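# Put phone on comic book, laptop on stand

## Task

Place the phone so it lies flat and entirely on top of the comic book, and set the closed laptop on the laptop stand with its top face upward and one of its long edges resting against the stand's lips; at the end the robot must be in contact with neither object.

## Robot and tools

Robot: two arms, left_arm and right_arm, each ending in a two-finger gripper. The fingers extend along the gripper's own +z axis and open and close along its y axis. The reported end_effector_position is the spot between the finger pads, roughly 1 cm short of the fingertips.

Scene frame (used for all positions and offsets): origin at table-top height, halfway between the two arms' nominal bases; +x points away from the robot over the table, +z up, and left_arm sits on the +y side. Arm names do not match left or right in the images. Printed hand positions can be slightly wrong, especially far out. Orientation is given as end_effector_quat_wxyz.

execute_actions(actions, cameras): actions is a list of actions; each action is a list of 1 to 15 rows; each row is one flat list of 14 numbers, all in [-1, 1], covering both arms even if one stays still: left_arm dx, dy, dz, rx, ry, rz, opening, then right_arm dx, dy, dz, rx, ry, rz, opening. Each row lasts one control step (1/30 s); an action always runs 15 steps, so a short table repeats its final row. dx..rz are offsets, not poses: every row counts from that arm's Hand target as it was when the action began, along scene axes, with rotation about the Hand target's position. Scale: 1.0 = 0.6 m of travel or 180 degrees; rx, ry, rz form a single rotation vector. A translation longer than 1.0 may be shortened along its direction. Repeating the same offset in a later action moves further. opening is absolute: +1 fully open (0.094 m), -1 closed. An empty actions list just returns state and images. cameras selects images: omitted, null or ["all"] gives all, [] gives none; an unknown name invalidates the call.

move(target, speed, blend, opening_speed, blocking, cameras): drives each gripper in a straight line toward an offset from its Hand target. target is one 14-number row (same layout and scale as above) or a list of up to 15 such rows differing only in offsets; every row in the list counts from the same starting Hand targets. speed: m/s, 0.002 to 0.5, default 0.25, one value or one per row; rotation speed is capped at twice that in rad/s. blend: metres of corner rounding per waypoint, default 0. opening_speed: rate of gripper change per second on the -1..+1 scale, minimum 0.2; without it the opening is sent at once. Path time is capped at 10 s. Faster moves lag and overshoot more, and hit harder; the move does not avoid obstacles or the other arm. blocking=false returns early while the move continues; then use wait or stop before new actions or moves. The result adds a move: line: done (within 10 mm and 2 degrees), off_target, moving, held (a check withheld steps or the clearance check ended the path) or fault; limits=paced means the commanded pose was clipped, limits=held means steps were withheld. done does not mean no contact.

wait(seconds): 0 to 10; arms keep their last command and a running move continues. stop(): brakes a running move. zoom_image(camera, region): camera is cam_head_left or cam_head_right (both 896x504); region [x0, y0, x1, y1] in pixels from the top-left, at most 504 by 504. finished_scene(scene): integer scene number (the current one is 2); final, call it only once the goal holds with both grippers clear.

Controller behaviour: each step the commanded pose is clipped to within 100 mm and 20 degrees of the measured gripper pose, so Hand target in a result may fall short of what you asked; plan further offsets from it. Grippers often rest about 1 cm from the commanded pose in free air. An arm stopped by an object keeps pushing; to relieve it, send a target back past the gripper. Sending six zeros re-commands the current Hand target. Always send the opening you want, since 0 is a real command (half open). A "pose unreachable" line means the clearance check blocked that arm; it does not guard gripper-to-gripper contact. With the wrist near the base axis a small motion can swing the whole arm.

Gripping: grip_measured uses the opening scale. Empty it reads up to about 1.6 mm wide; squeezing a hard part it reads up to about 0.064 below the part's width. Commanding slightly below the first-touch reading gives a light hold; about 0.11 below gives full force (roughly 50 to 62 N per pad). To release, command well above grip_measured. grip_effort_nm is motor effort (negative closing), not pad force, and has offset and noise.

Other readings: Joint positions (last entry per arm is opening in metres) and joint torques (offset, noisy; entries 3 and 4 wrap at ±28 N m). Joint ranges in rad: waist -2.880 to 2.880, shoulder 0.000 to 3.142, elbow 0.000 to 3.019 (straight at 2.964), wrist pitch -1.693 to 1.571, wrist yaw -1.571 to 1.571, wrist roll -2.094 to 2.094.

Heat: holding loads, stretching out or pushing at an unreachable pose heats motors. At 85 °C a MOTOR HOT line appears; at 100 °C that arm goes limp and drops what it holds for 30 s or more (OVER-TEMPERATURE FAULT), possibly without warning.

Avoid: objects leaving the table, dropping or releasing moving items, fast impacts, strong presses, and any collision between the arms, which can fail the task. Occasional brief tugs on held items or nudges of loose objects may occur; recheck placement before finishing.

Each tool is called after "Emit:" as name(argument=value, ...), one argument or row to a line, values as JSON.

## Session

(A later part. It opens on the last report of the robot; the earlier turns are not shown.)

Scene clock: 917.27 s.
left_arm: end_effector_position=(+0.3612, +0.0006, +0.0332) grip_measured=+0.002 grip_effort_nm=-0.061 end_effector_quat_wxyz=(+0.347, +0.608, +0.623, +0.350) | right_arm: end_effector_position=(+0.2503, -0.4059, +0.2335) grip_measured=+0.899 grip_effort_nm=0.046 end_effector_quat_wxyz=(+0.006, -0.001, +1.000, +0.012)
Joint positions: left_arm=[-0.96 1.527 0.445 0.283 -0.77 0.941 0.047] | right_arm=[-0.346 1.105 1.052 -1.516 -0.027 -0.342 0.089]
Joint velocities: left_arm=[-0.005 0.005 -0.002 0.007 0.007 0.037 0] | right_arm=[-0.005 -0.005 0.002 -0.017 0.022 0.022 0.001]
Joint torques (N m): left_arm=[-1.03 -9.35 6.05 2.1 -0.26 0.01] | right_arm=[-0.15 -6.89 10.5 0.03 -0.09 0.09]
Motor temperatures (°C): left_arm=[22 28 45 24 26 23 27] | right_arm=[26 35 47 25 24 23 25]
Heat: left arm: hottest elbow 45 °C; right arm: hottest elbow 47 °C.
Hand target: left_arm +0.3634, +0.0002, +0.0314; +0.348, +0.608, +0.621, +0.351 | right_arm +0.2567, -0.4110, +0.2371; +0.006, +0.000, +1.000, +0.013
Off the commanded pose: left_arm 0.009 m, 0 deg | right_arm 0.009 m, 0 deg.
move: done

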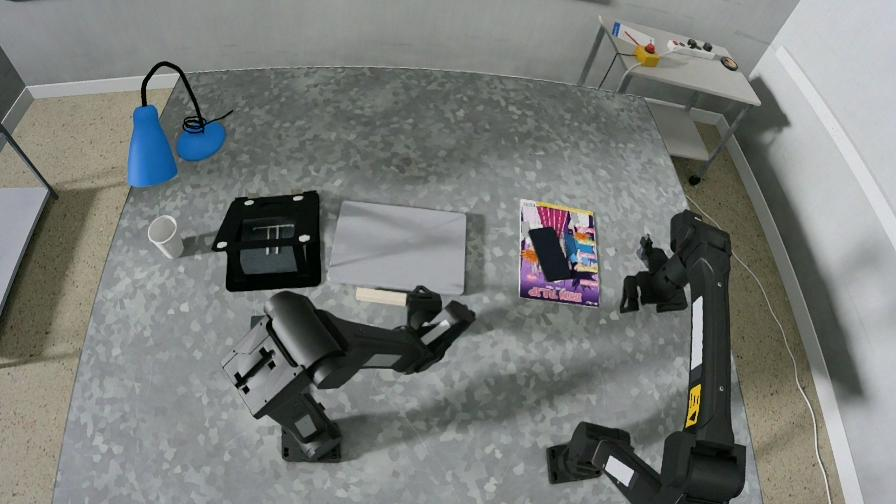

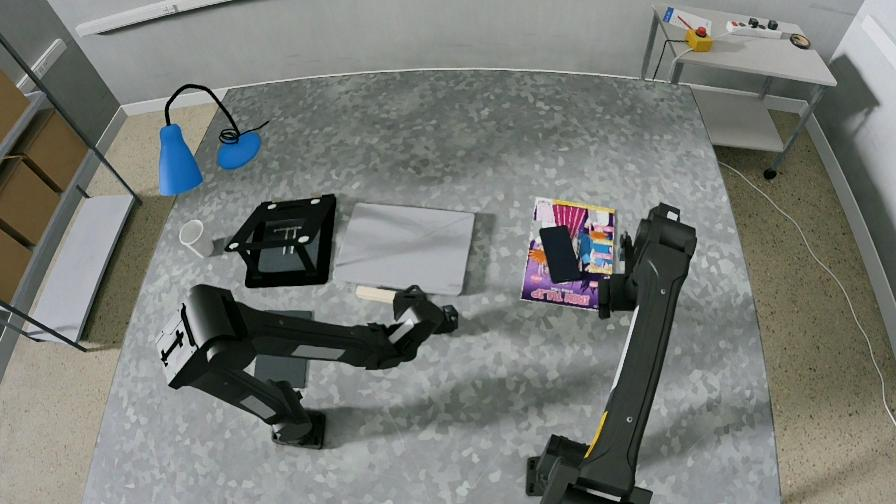

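Emit:
execute_actions(
  actions=[],
)

Emit:
zoom_image(
  camera="cam_head_left",
  region=[200, 150, 500, 350],
)

Scene clock: 929.93 s.
left_arm: end_effector_position=(+0.3612, +0.0006, +0.0333) grip_measured=+0.002 grip_effort_nm=-0.061 end_effector_quat_wxyz=(+0.347, +0.607, +0.623, +0.350) | right_arm: end_effector_position=(+0.2503, -0.4059, +0.2335) grip_measured=+0.899 grip_effort_nm=0.037 end_effector_quat_wxyz=(+0.006, -0.001, +1.000, +0.012)
Joint positions: left_arm=[-0.96 1.527 0.445 0.284 -0.77 0.941 0.047] | right_arm=[-0.346 1.105 1.052 -1.516 -0.027 -0.342 0.089]
Joint velocities: left_arm=[-0.024 -0.005 -0.002 -0.017 -0.022 -0.007 -0.002] | right_arm=[0.005 -0.015 0.007 0.002 -0.007 -0.037 0]
Joint torques (N m): left_arm=[-0.73 -8.64 6.06 2 -0.24 0.05] | right_arm=[-0.21 -6.77 10.51 0.05 -0.09 0.09]
Motor temperatures (°C): left_arm=[22 28 43 24 26 23 27] | right_arm=[26 35 47 25 24 23 25]
Heat: left arm: hottest elbow 43 °C; right arm: hottest elbow 47 °C.
Hand target: left_arm +0.3634, +0.0001, +0.0315; +0.349, +0.608, +0.621, +0.351 | right_arm +0.2567, -0.4110, +0.2371; +0.006, +0.000, +1.000, +0.013
Tool commands: left_gripper/opening=+0.0 right_gripper/opening=+0.9
Off the commanded pose: left_arm 0.009 m, 0 deg | right_arm 0.009 m, 0 deg.

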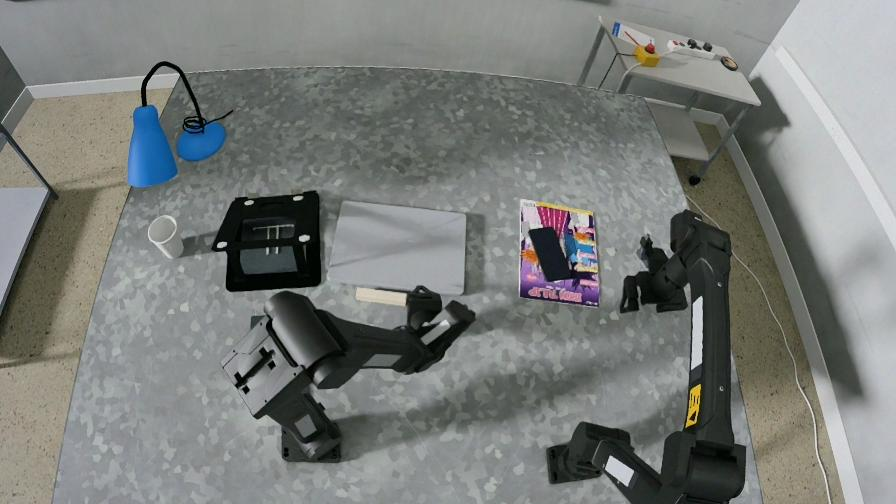

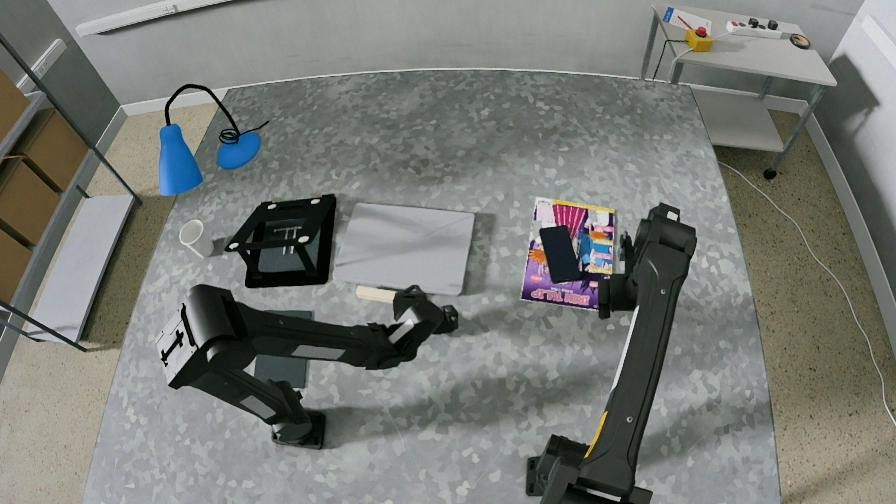

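Scaled by 1.680.

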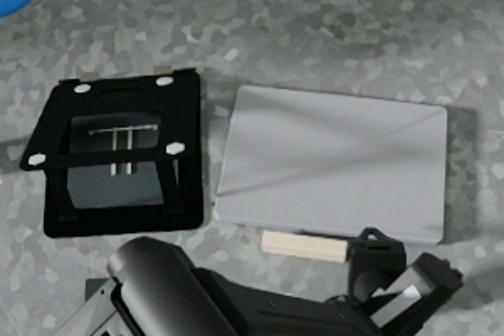

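Emit:
move(
  target=[0.0, 0.205, 0, 0, 0, 0, 0, 0, 0, 0, 0, 0, 0, 0.9],
  speed=0.1,
)

Emit:
zoom_image(
  camera="cam_head_left",
  region=[250, 180, 500, 350],
)

Emit:
zoom_image(
  camera="cam_head_right",
  region=[250, 180, 500, 350],
)

Scene clock: 934.87 s.
left_arm: end_effector_position=(+0.3647, +0.1161, +0.0304) grip_measured=+0.001 grip_effort_nm=-0.046 end_effector_quat_wxyz=(+0.346, +0.613, +0.621, +0.346) | right_arm: end_effector_position=(+0.2503, -0.4059, +0.2335) grip_measured=+0.899 grip_effort_nm=0.042 end_effector_quat_wxyz=(+0.006, -0.001, +1.000, +0.012)
Joint positions: left_arm=[-0.629 1.374 0.21 0.523 -0.509 1.216 0.047] | right_arm=[-0.346 1.105 1.052 -1.516 -0.027 -0.342 0.089]
Joint velocities: left_arm=[0.005 -0.015 0.002 0.002 -0.007 -0.022 0] | right_arm=[0.005 -0.015 -0.002 0.002 0.037 0.022 0]
Joint torques (N m): left_arm=[-0.38 -8.82 4.3 2.33 -0.11 0.03] | right_arm=[-0.15 -6.71 10.5 0.06 -0.09 0.08]
Motor temperatures (°C): left_arm=[22 28 42 24 26 23 27] | right_arm=[26 35 47 25 24 23 25]
Heat: left arm: hottest elbow 42 °C; right arm: hottest elbow 47 °C.
Hand target: left_arm +0.3643, +0.1230, +0.0330; +0.347, +0.608, +0.622, +0.351 | right_arm +0.2567, -0.4110, +0.2371; +0.006, +0.000, +1.000, +0.013
Off the commanded pose: left_arm 0.007 m, 1 deg | right_arm 0.009 m, 0 deg.
move: done

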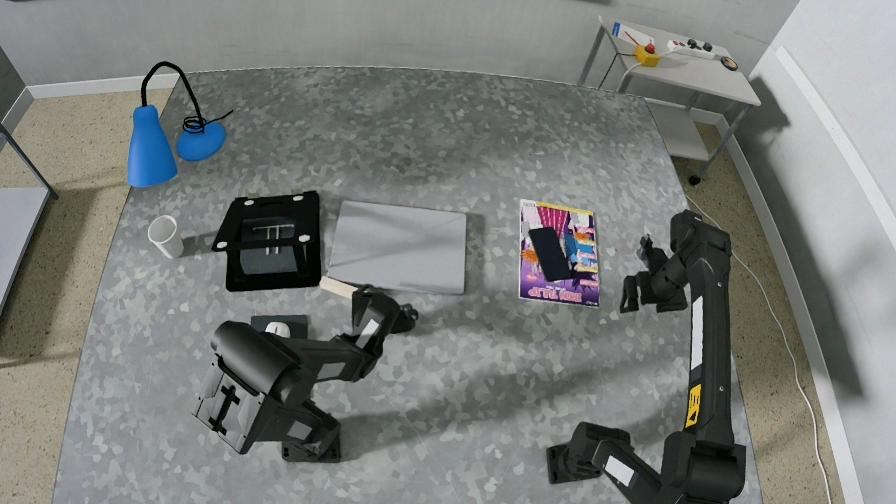

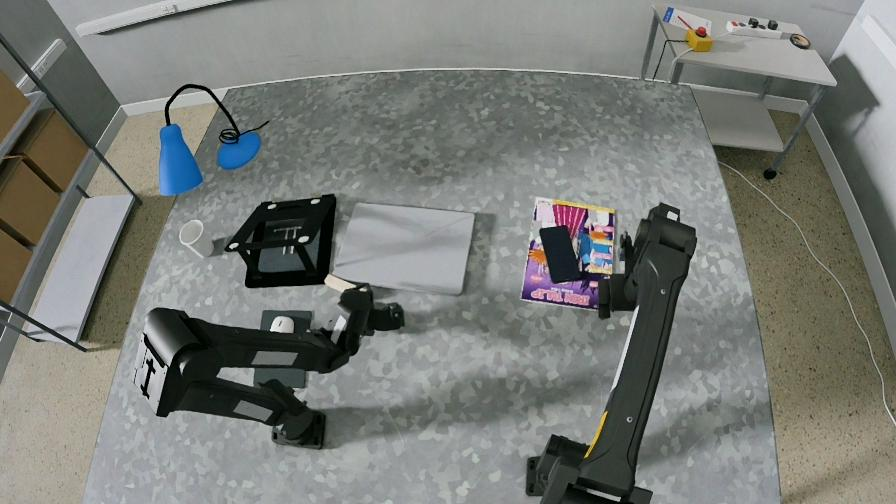

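Scaled by 2.016.

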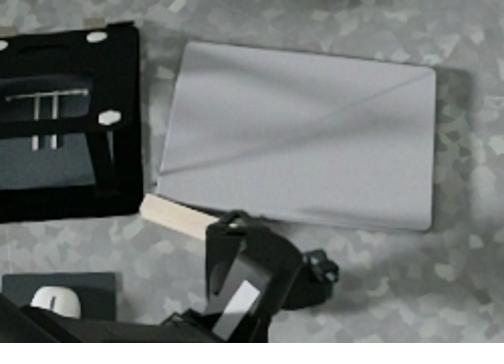

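Scaled by 2.016.

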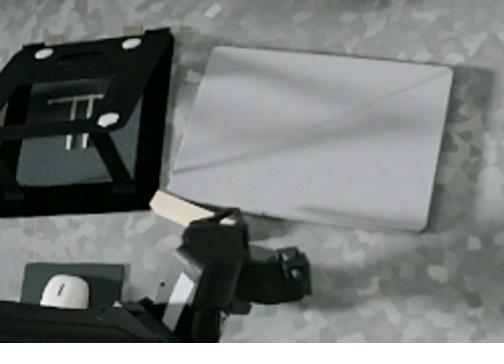

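Emit:
move(
  target=[
    [-0.055, 0.03, 0.0, 0, 0, 0, 0.0, 0, 0, 0, 0, 0, 0, 0.9],
    [-0.07, -0.107, 0.0, 0, 0, -0.026, 0.0, 0, 0, 0, 0, 0, 0, 0.9],
  ],
  speed=0.12,
  blend=0.02,
)

Emit:
zoom_image(
  camera="cam_head_left",
  region=[300, 200, 480, 340],
)

Emit:
zoom_image(
  camera="cam_head_right",
  region=[300, 200, 480, 340],
)

Scene clock: 946.30 s.
left_arm: end_effector_position=(+0.3154, +0.0748, +0.0299) grip_measured=+0.001 grip_effort_nm=-0.051 end_effector_quat_wxyz=(+0.357, +0.632, +0.598, +0.341) | right_arm: end_effector_position=(+0.2503, -0.4059, +0.2335) grip_measured=+0.899 grip_effort_nm=0.042 end_effector_quat_wxyz=(+0.006, -0.001, +1.000, +0.012)
Joint positions: left_arm=[-0.896 1.325 0.182 0.425 -0.677 1.076 0.047] | right_arm=[-0.346 1.105 1.052 -1.516 -0.027 -0.342 0.089]
Joint velocities: left_arm=[-0.005 0.005 -0.002 -0.022 0.007 0.051 0.001] | right_arm=[-0.015 0.015 -0.012 0.027 0.022 -0.066 0]
Joint torques (N m): left_arm=[-1.96 -4.66 8.99 1.17 -0.22 -0.2] | right_arm=[-0.21 -6.77 10.48 0.03 -0.09 0.09]
Motor temperatures (°C): left_arm=[22 28 41 24 26 23 27] | right_arm=[26 35 47 25 24 23 25]
Heat: left arm: hottest elbow 41 °C; right arm: hottest elbow 47 °C.
Hand target: left_arm +0.3221, +0.0596, +0.0327; +0.362, +0.633, +0.596, +0.336 | right_arm +0.2567, -0.4110, +0.2371; +0.006, +0.000, +1.000, +0.013
Off the commanded pose: left_arm 0.018 m, 1 deg | right_arm 0.009 m, 0 deg.
move: off_target (left_arm); blend cut to 0.0188 m at target 1

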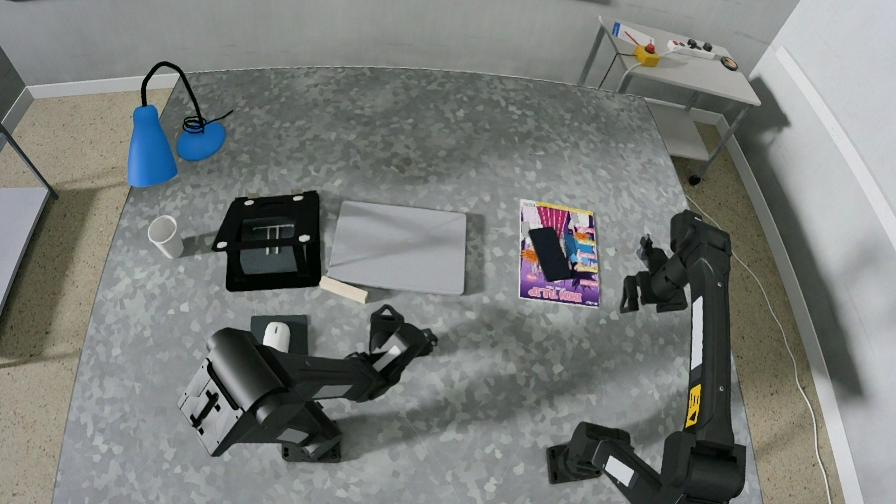

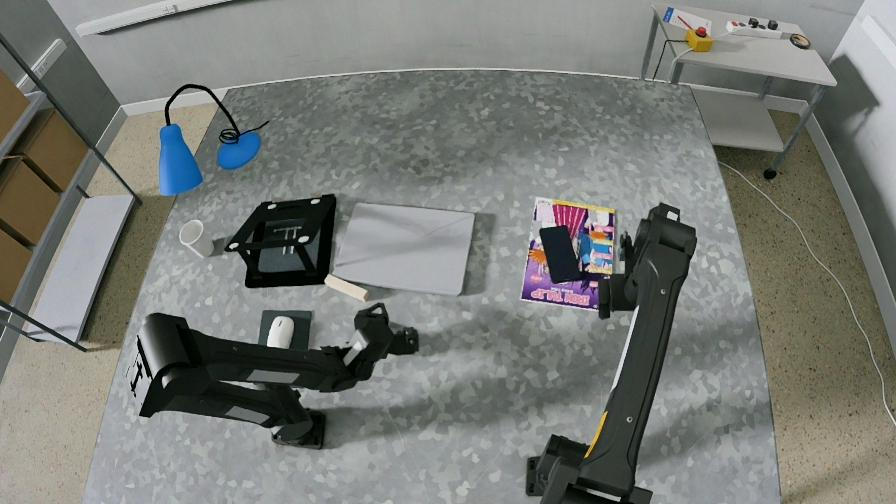

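Scaled by 2.800.

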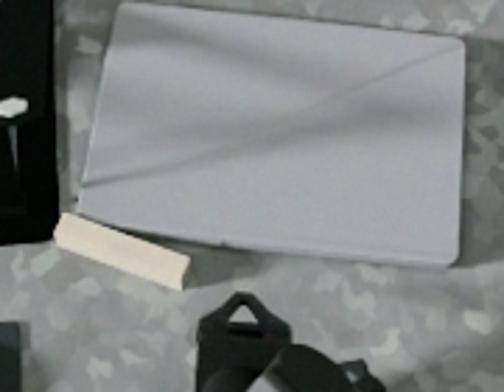

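Scaled by 2.800.

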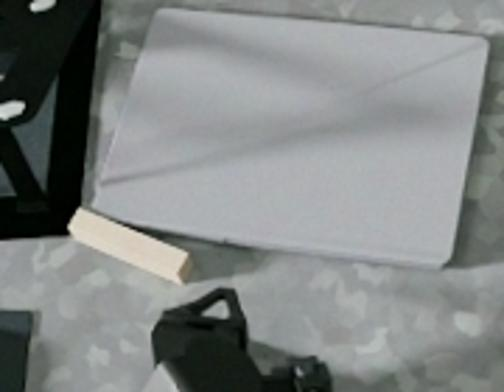

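Emit:
move(
  target=[0.1, -0.03, -0.01, 0, 0, 0, 0.0, 0, 0, 0, 0, 0, 0, 0.9],
  speed=0.08,
)

Emit:
zoom_image(
  camera="cam_head_left",
  region=[340, 230, 460, 330],
)

Emit:
zoom_image(
  camera="cam_head_right",
  region=[340, 230, 460, 330],
)

Scene clock: 955.43 s.
left_arm: end_effector_position=(+0.3712, +0.0441, +0.0301) grip_measured=+0.001 grip_effort_nm=-0.046 end_effector_quat_wxyz=(+0.367, +0.631, +0.596, +0.336) | right_arm: end_effector_position=(+0.2503, -0.4059, +0.2335) grip_measured=+0.899 grip_effort_nm=0.042 end_effector_quat_wxyz=(+0.006, -0.001, +1.000, +0.012)
Joint positions: left_arm=[-0.804 1.489 0.322 0.512 -0.591 1.151 0.047] | right_arm=[-0.346 1.105 1.052 -1.516 -0.027 -0.342 0.089]
Joint velocities: left_arm=[-0.015 -0.005 -0.002 -0.007 -0.022 -0.037 0] | right_arm=[0.005 0.005 -0.007 -0.017 0.022 0.022 0]
Joint torques (N m): left_arm=[-0.21 -6.07 8.08 1.48 0.15 0.06] | right_arm=[-0.09 -6.71 10.5 0.05 -0.1 0.09]
Motor temperatures (°C): left_arm=[22 28 40 24 26 23 27] | right_arm=[26 35 48 25 24 23 25]
Heat: left arm: hottest elbow 40 °C; right arm: hottest elbow 48 °C.
Hand target: left_arm +0.3815, +0.0409, +0.0261; +0.362, +0.633, +0.597, +0.336 | right_arm +0.2567, -0.4110, +0.2371; +0.006, +0.000, +1.000, +0.013
Off the commanded pose: left_arm 0.012 m, 1 deg | right_arm 0.009 m, 0 deg.
move: off_target (left_arm)

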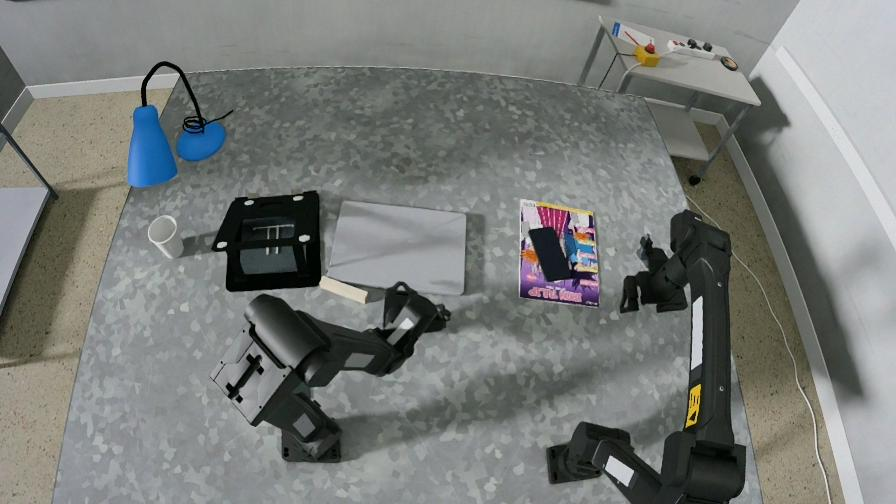

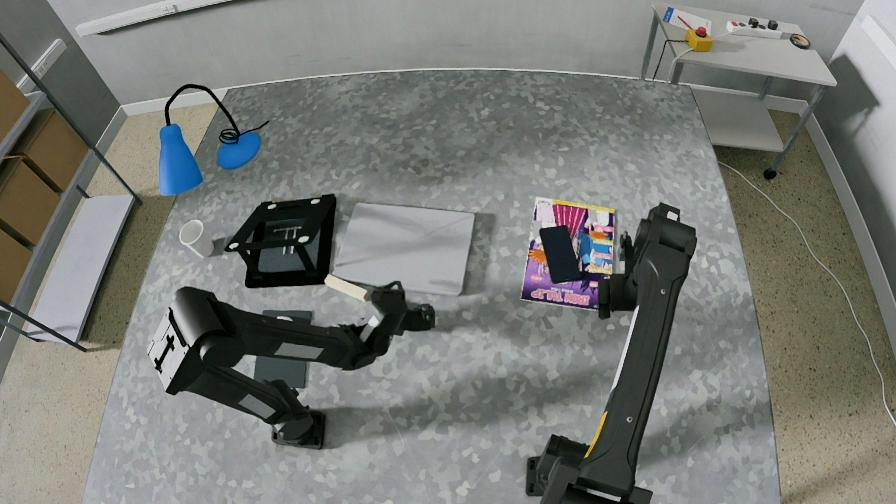

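Scaled by 4.200.

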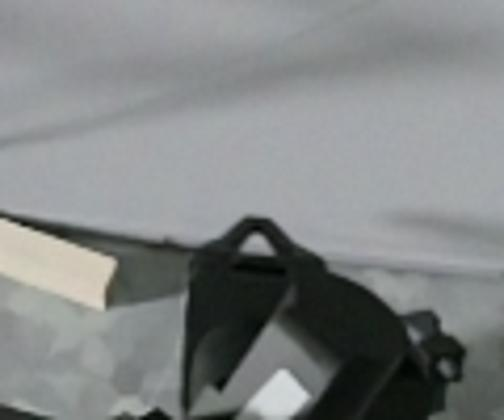

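Scaled by 4.200.

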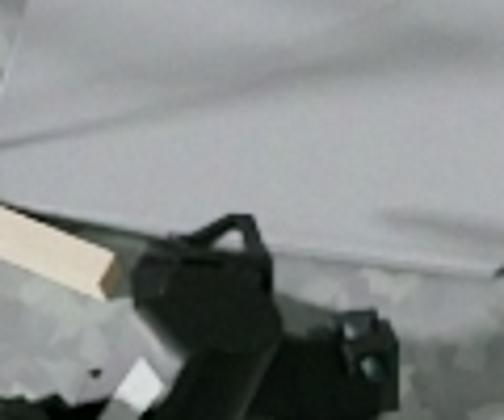

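Emit:
move(
  target=[0.055, -0.008, -0.003, 0, 0, 0, 0.0, 0, 0, 0, 0, 0, 0, 0.9],
  speed=0.06,
)

Emit:
zoom_image(
  camera="cam_head_left",
  region=[340, 230, 460, 330],
)

Emit:
zoom_image(
  camera="cam_head_right",
  region=[340, 230, 460, 330],
)

Scene clock: 960.97 s.
left_arm: end_effector_position=(+0.3977, +0.0377, +0.0304) grip_measured=+0.001 grip_effort_nm=-0.037 end_effector_quat_wxyz=(+0.369, +0.633, +0.593, +0.334) | right_arm: end_effector_position=(+0.2503, -0.4059, +0.2335) grip_measured=+0.899 grip_effort_nm=0.042 end_effector_quat_wxyz=(+0.006, -0.001, +1.000, +0.012)
Joint positions: left_arm=[-0.753 1.54 0.38 0.53 -0.543 1.194 0.047] | right_arm=[-0.346 1.105 1.052 -1.516 -0.027 -0.342 0.089]
Joint velocities: left_arm=[-0.005 -0.015 -0.012 -0.012 -0.007 -0.022 -0.001] | right_arm=[0.015 -0.005 -0.012 0.002 -0.007 -0.007 0]
Joint torques (N m): left_arm=[0.56 -5.83 9.55 1.52 0.24 0.02] | right_arm=[-0.21 -6.83 10.48 0.05 -0.1 0.09]
Motor temperatures (°C): left_arm=[22 28 40 24 26 23 27] | right_arm=[26 35 48 25 24 23 25]
Heat: left arm: hottest elbow 40 °C; right arm: hottest elbow 48 °C.
Hand target: left_arm +0.4143, +0.0357, +0.0239; +0.361, +0.633, +0.597, +0.336 | right_arm +0.2567, -0.4110, +0.2371; +0.006, +0.000, +1.000, +0.013
Off the commanded pose: left_arm 0.018 m, 1 deg | right_arm 0.009 m, 0 deg.
move: off_target (left_arm)

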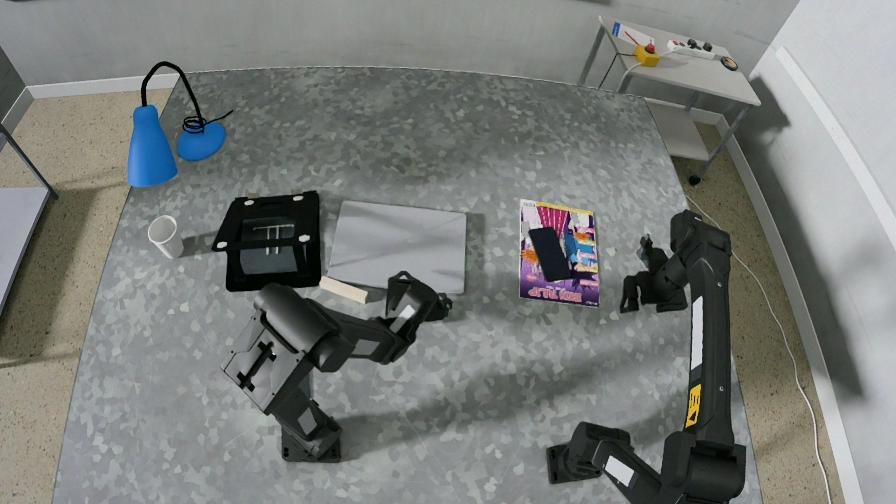

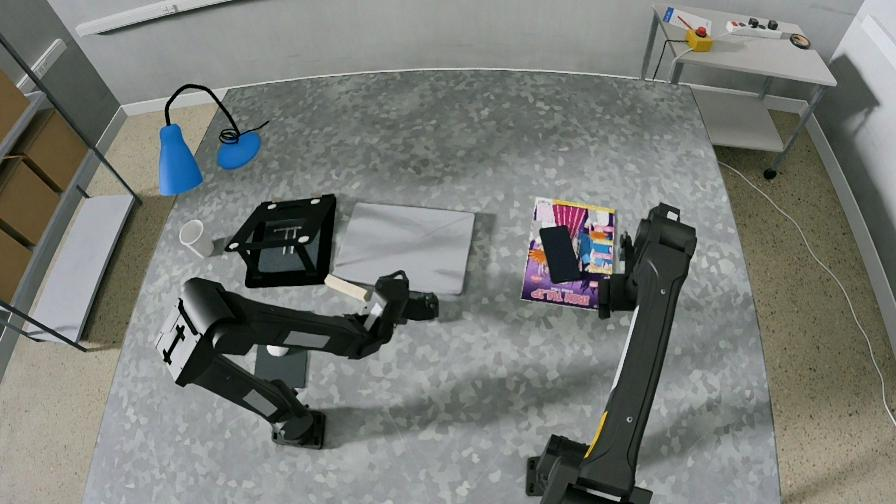

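Scaled by 4.200.

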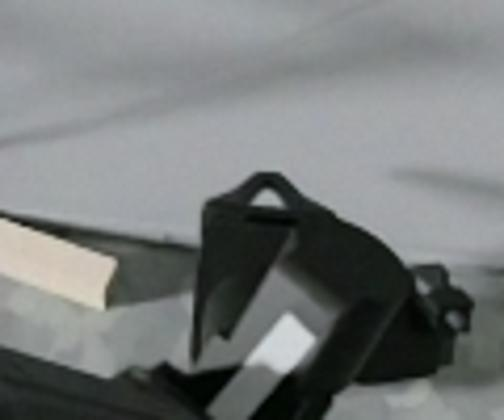

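Scaled by 4.200.

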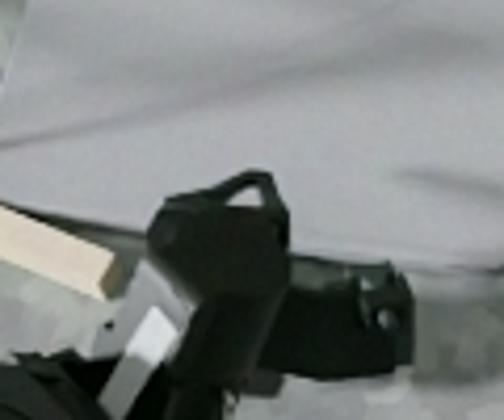

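Emit:
move(
  target=[0.025, 0.0, 0.0, 0, 0, 0, 0.0, 0, 0, 0, 0, 0, 0, 0.9],
  speed=0.06,
)

Emit:
zoom_image(
  camera="cam_head_left",
  region=[320, 180, 480, 320],
)

Emit:
zoom_image(
  camera="cam_head_right",
  region=[340, 230, 460, 330],
)

Scene clock: 964.60 s.
left_arm: end_effector_position=(+0.4084, +0.0358, +0.0305) grip_measured=+0.001 grip_effort_nm=-0.037 end_effector_quat_wxyz=(+0.370, +0.636, +0.591, +0.332) | right_arm: end_effector_position=(+0.2503, -0.4059, +0.2335) grip_measured=+0.899 grip_effort_nm=0.042 end_effector_quat_wxyz=(+0.006, -0.001, +1.000, +0.012)
Joint positions: left_arm=[-0.73 1.557 0.402 0.532 -0.517 1.213 0.047] | right_arm=[-0.346 1.105 1.052 -1.516 -0.027 -0.342 0.089]
Joint velocities: left_arm=[-0.015 -0.005 -0.012 -0.012 -0.037 -0.037 0] | right_arm=[-0.015 0.005 0.007 -0.012 -0.051 0.051 0]
Joint torques (N m): left_arm=[0.67 -4.95 10.03 1.48 0.12 0.04] | right_arm=[-0.09 -6.77 10.47 0.08 -0.09 0.08]
Motor temperatures (°C): left_arm=[22 28 40 24 26 23 27] | right_arm=[26 35 48 25 24 23 25]
Heat: left arm: hottest elbow 40 °C; right arm: hottest elbow 48 °C.
Hand target: left_arm +0.4293, +0.0354, +0.0238; +0.361, +0.633, +0.597, +0.336 | right_arm +0.2567, -0.4110, +0.2371; +0.006, +0.000, +1.000, +0.013
Off the commanded pose: left_arm 0.022 m, 1 deg | right_arm 0.009 m, 0 deg.
move: off_target (left_arm)

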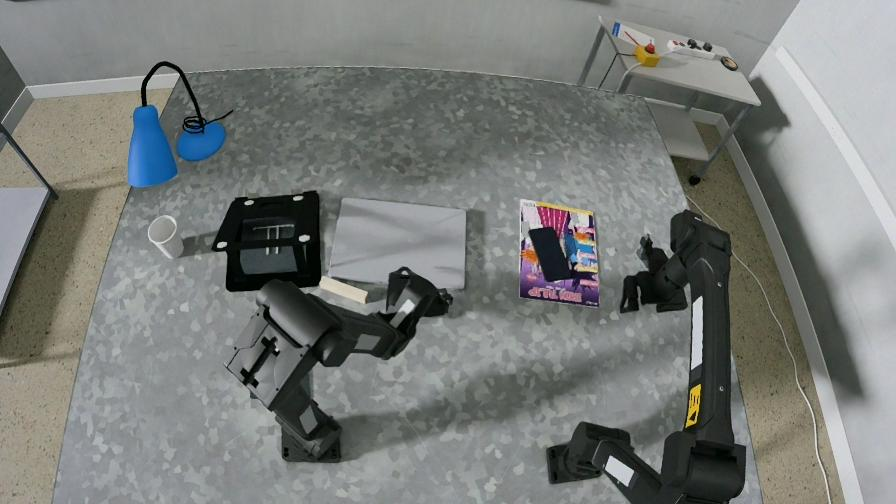

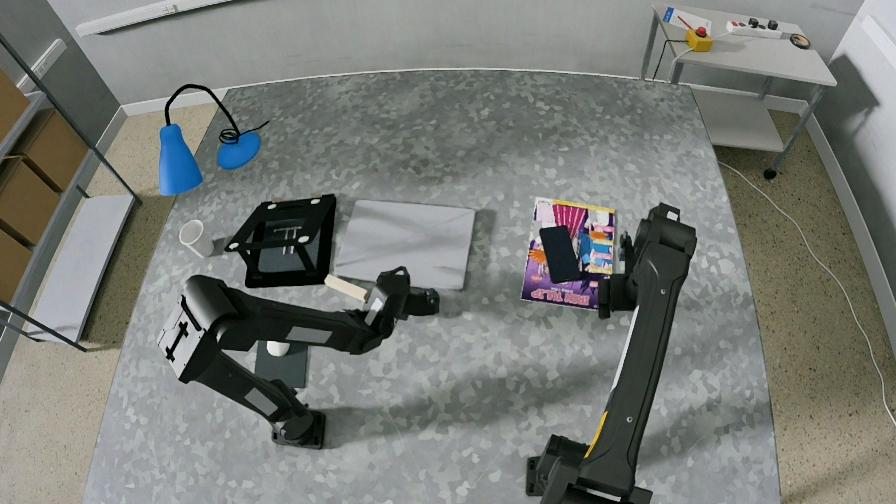

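Scaled by 3.150.

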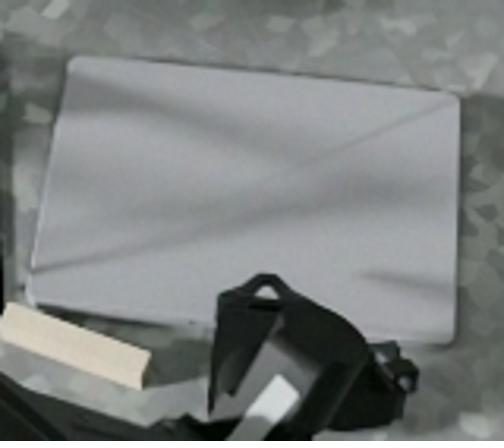

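Scaled by 4.200.

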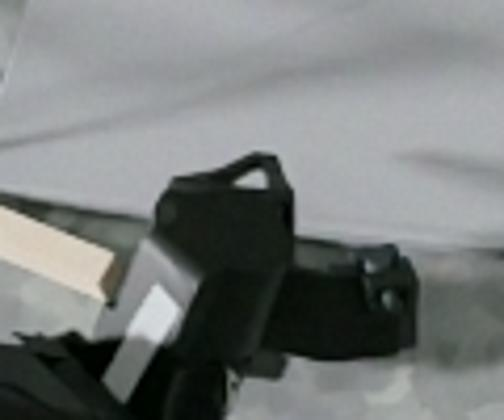

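Emit:
move(
  target=[-0.01, 0.0, 0.01, 0, 0, 0, -1, 0, 0, 0, 0, 0, 0, 0.9],
  speed=0.06,
  opening_speed=1.0,
)

Emit:
zoom_image(
  camera="cam_head_left",
  region=[320, 180, 480, 320],
)

Emit:
zoom_image(
  camera="cam_head_right",
  region=[320, 180, 480, 320],
)

Scene clock: 970.47 s.
left_arm: end_effector_position=(+0.4044, +0.0373, +0.0198) grip_measured=-0.686 grip_effort_nm=-1.009 end_effector_quat_wxyz=(+0.354, +0.648, +0.590, +0.325) | right_arm: end_effector_position=(+0.2503, -0.4059, +0.2335) grip_measured=+0.899 grip_effort_nm=0.046 end_effector_quat_wxyz=(+0.006, -0.001, +1.000, +0.012)
Joint positions: left_arm=[-0.729 1.571 0.402 0.508 -0.506 1.214 0.015] | right_arm=[-0.346 1.105 1.052 -1.516 -0.027 -0.342 0.089]
Joint velocities: left_arm=[0.005 0.005 0.002 -0.002 -0.007 -0.095 0.001] | right_arm=[0.005 -0.005 -0.002 0.002 -0.037 -0.007 0]
Joint torques (N m): left_arm=[0.26 -9.47 9.05 1.47 -0.67 0] | right_arm=[-0.15 -6.77 10.5 0.05 -0.08 0.09]
Motor temperatures (°C): left_arm=[22 28 39 24 26 23 27] | right_arm=[26 35 48 25 24 23 25]
Heat: left arm: hottest elbow 39 °C; right arm: hottest elbow 48 °C.
Hand target: left_arm +0.4233, +0.0354, +0.0297; +0.361, +0.633, +0.596, +0.336 | right_arm +0.2567, -0.4110, +0.2371; +0.006, +0.000, +1.000, +0.013
Off the commanded pose: left_arm 0.022 m, 2 deg | right_arm 0.009 m, 0 deg.
move: off_target (left_arm)

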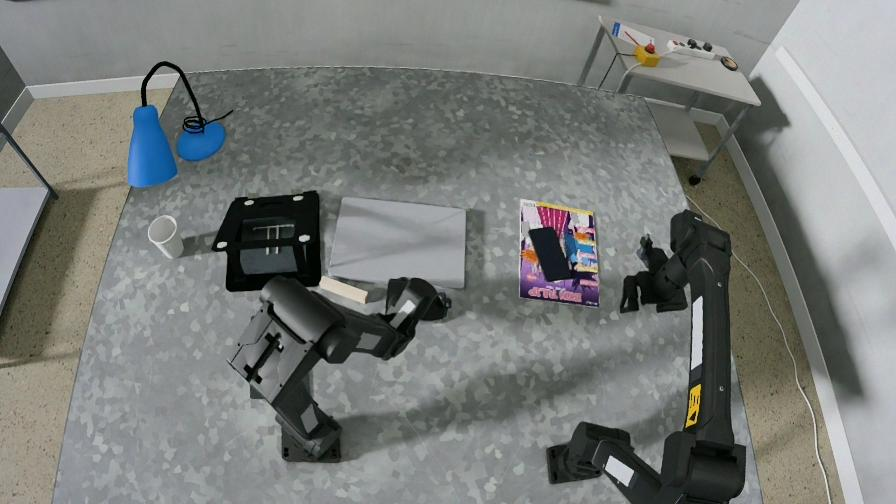

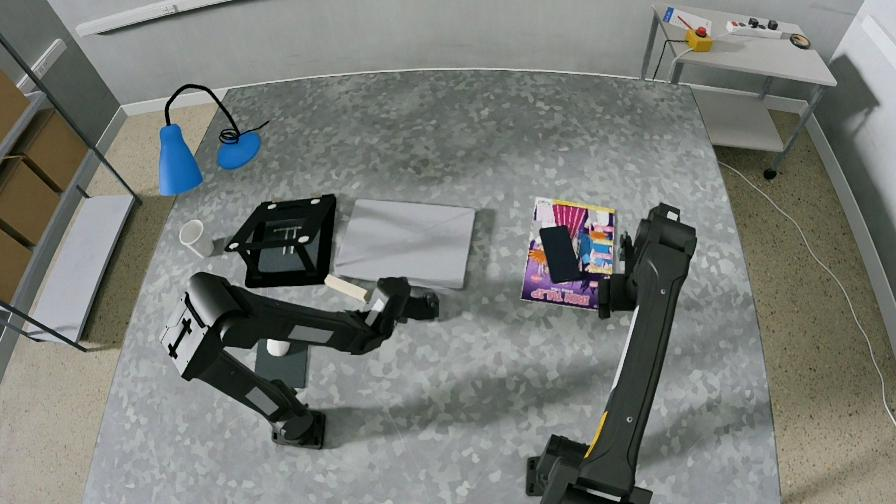

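Scaled by 3.150.

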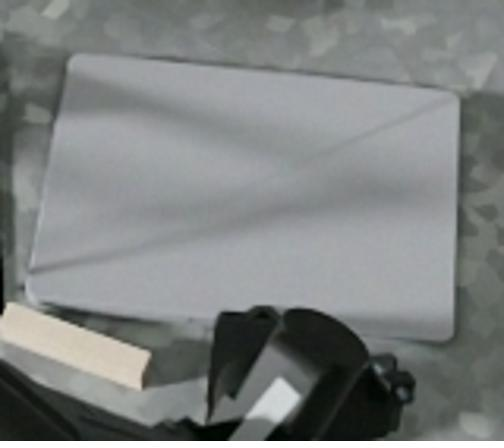

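Scaled by 3.150.

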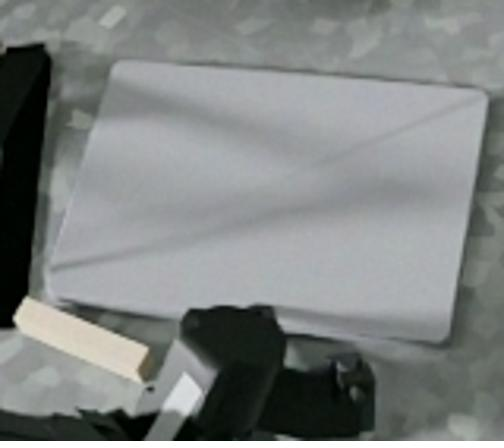

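Emit:
move(
  target=[0.0, 0.0, 0.08, 0, 0, 0, -1, 0, 0, 0, 0, 0, 0, 0.9],
  speed=0.05,
)

Emit:
zoom_image(
  camera="cam_head_left",
  region=[320, 180, 480, 320],
)

Emit:
zoom_image(
  camera="cam_head_right",
  region=[320, 180, 480, 320],
)

Scene clock: 975.87 s.
left_arm: end_effector_position=(+0.3949, +0.0496, +0.0346) grip_measured=-0.686 grip_effort_nm=-1.009 end_effector_quat_wxyz=(+0.317, +0.664, +0.595, +0.322) | right_arm: end_effector_position=(+0.2503, -0.4059, +0.2335) grip_measured=+0.899 grip_effort_nm=0.037 end_effector_quat_wxyz=(+0.006, -0.001, +1.000, +0.012)
Joint positions: left_arm=[-0.721 1.445 0.41 0.291 -0.506 1.214 0.015] | right_arm=[-0.346 1.105 1.052 -1.516 -0.027 -0.342 0.089]
Joint velocities: left_arm=[-0.024 -0.005 0.007 0.002 0.022 -0.066 -0.001] | right_arm=[0.005 -0.005 0.007 -0.002 0.007 -0.022 -0.001]
Joint torques (N m): left_arm=[-0.21 -13.22 11.93 1.62 -0.71 -0.05] | right_arm=[-0.15 -6.77 10.47 0.08 -0.1 0.08]
Motor temperatures (°C): left_arm=[22 27 39 24 27 23 27] | right_arm=[26 35 48 25 24 23 25]
Heat: left arm: hottest elbow 39 °C; right arm: hottest elbow 48 °C.
Hand target: left_arm +0.4239, +0.0347, +0.0774; +0.361, +0.633, +0.596, +0.336 | right_arm +0.2567, -0.4110, +0.2371; +0.006, +0.000, +1.000, +0.013
Off the commanded pose: left_arm 0.054 m, 6 deg | right_arm 0.009 m, 0 deg.
move: off_target (left_arm)

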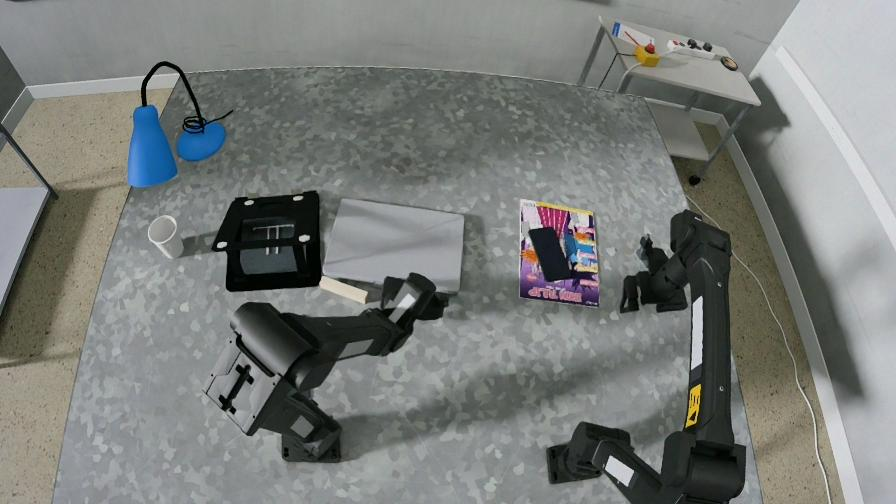

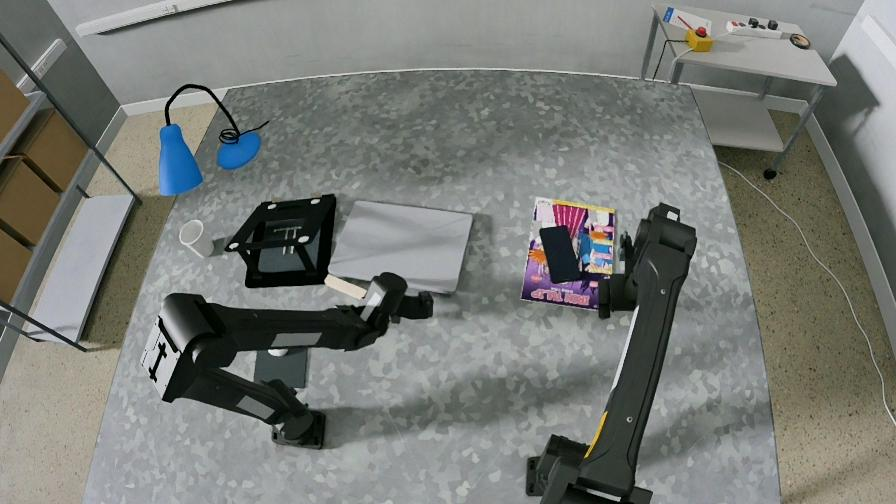

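Scaled by 3.150.

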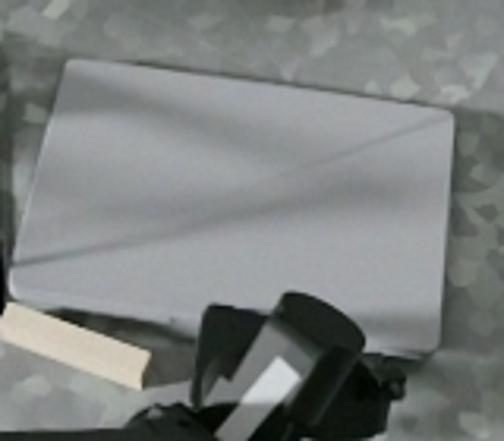

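Scaled by 3.150.

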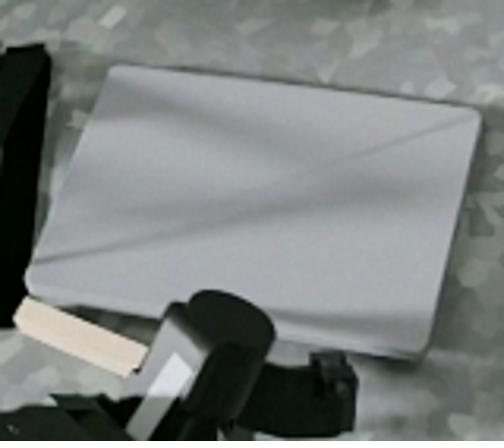

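Emit:
move(
  target=[0.0, 0.0, 0.1, 0, 0, 0, -1, 0, 0, 0, 0, 0, 0, 0.9],
  speed=0.05,
)

Emit:
zoom_image(
  camera="cam_head_left",
  region=[320, 180, 480, 320],
)

Emit:
zoom_image(
  camera="cam_head_right",
  region=[320, 180, 480, 320],
)

Scene clock: 980.70 s.
left_arm: end_effector_position=(+0.3836, +0.0592, +0.0697) grip_measured=-0.708 grip_effort_nm=-1.009 end_effector_quat_wxyz=(+0.292, +0.677, +0.596, +0.318) | right_arm: end_effector_position=(+0.2503, -0.4059, +0.2335) grip_measured=+0.899 grip_effort_nm=0.042 end_effector_quat_wxyz=(+0.006, -0.001, +1.000, +0.012)
Joint positions: left_arm=[-0.721 1.265 0.436 0.029 -0.506 1.214 0.014] | right_arm=[-0.346 1.105 1.052 -1.516 -0.027 -0.342 0.089]
Joint velocities: left_arm=[0.005 -0.015 -0.002 0.007 -0.066 0.007 -0.001] | right_arm=[0.005 0.005 -0.002 -0.012 -0.022 -0.007 0]
Joint torques (N m): left_arm=[-1.49 -13.22 17.13 2.06 -0.77 -0.01] | right_arm=[-0.21 -6.83 10.52 0.03 -0.09 0.09]
Motor temperatures (°C): left_arm=[22 28 40 24 27 23 27] | right_arm=[26 35 48 25 24 23 25]
Heat: left arm: hottest elbow 40 °C; right arm: hottest elbow 48 °C.
Hand target: left_arm +0.4248, +0.0338, +0.1369; +0.361, +0.633, +0.596, +0.336 | right_arm +0.2567, -0.4110, +0.2371; +0.006, +0.000, +1.000, +0.013
Off the commanded pose: left_arm 0.082 m, 10 deg | right_arm 0.009 m, 0 deg.
move: off_target (left_arm)

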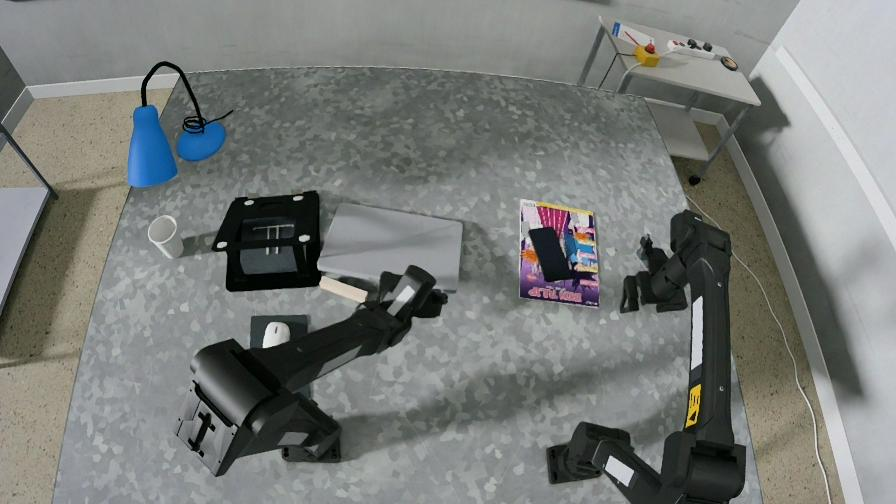

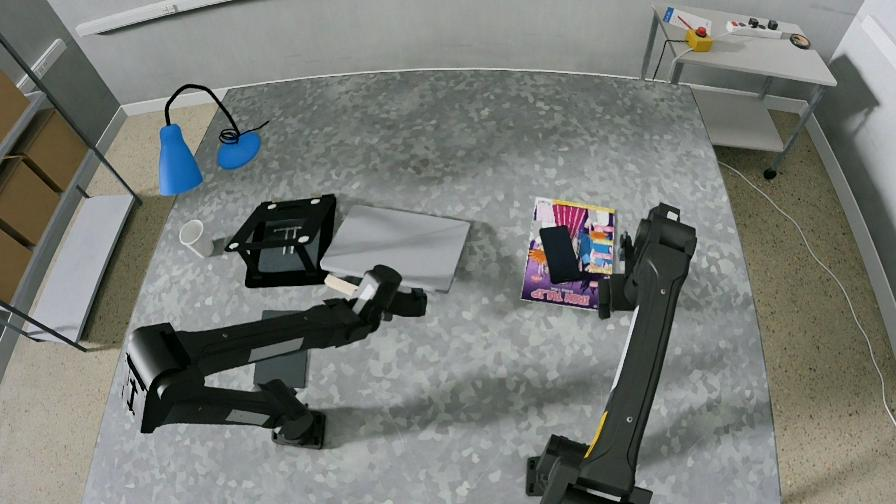

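Scaled by 3.150.

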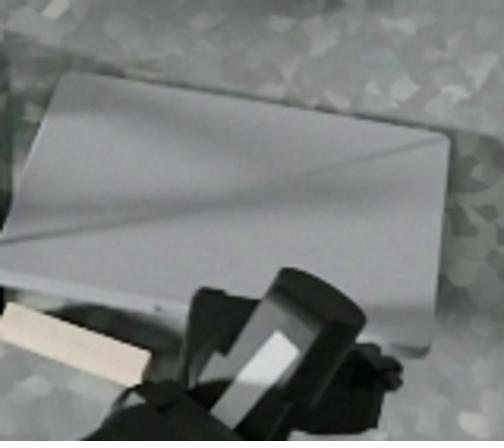

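Scaled by 3.150.

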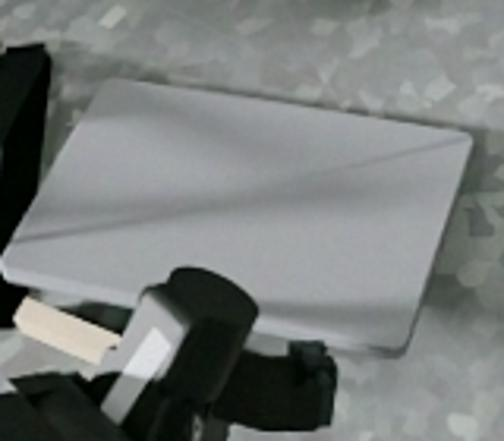

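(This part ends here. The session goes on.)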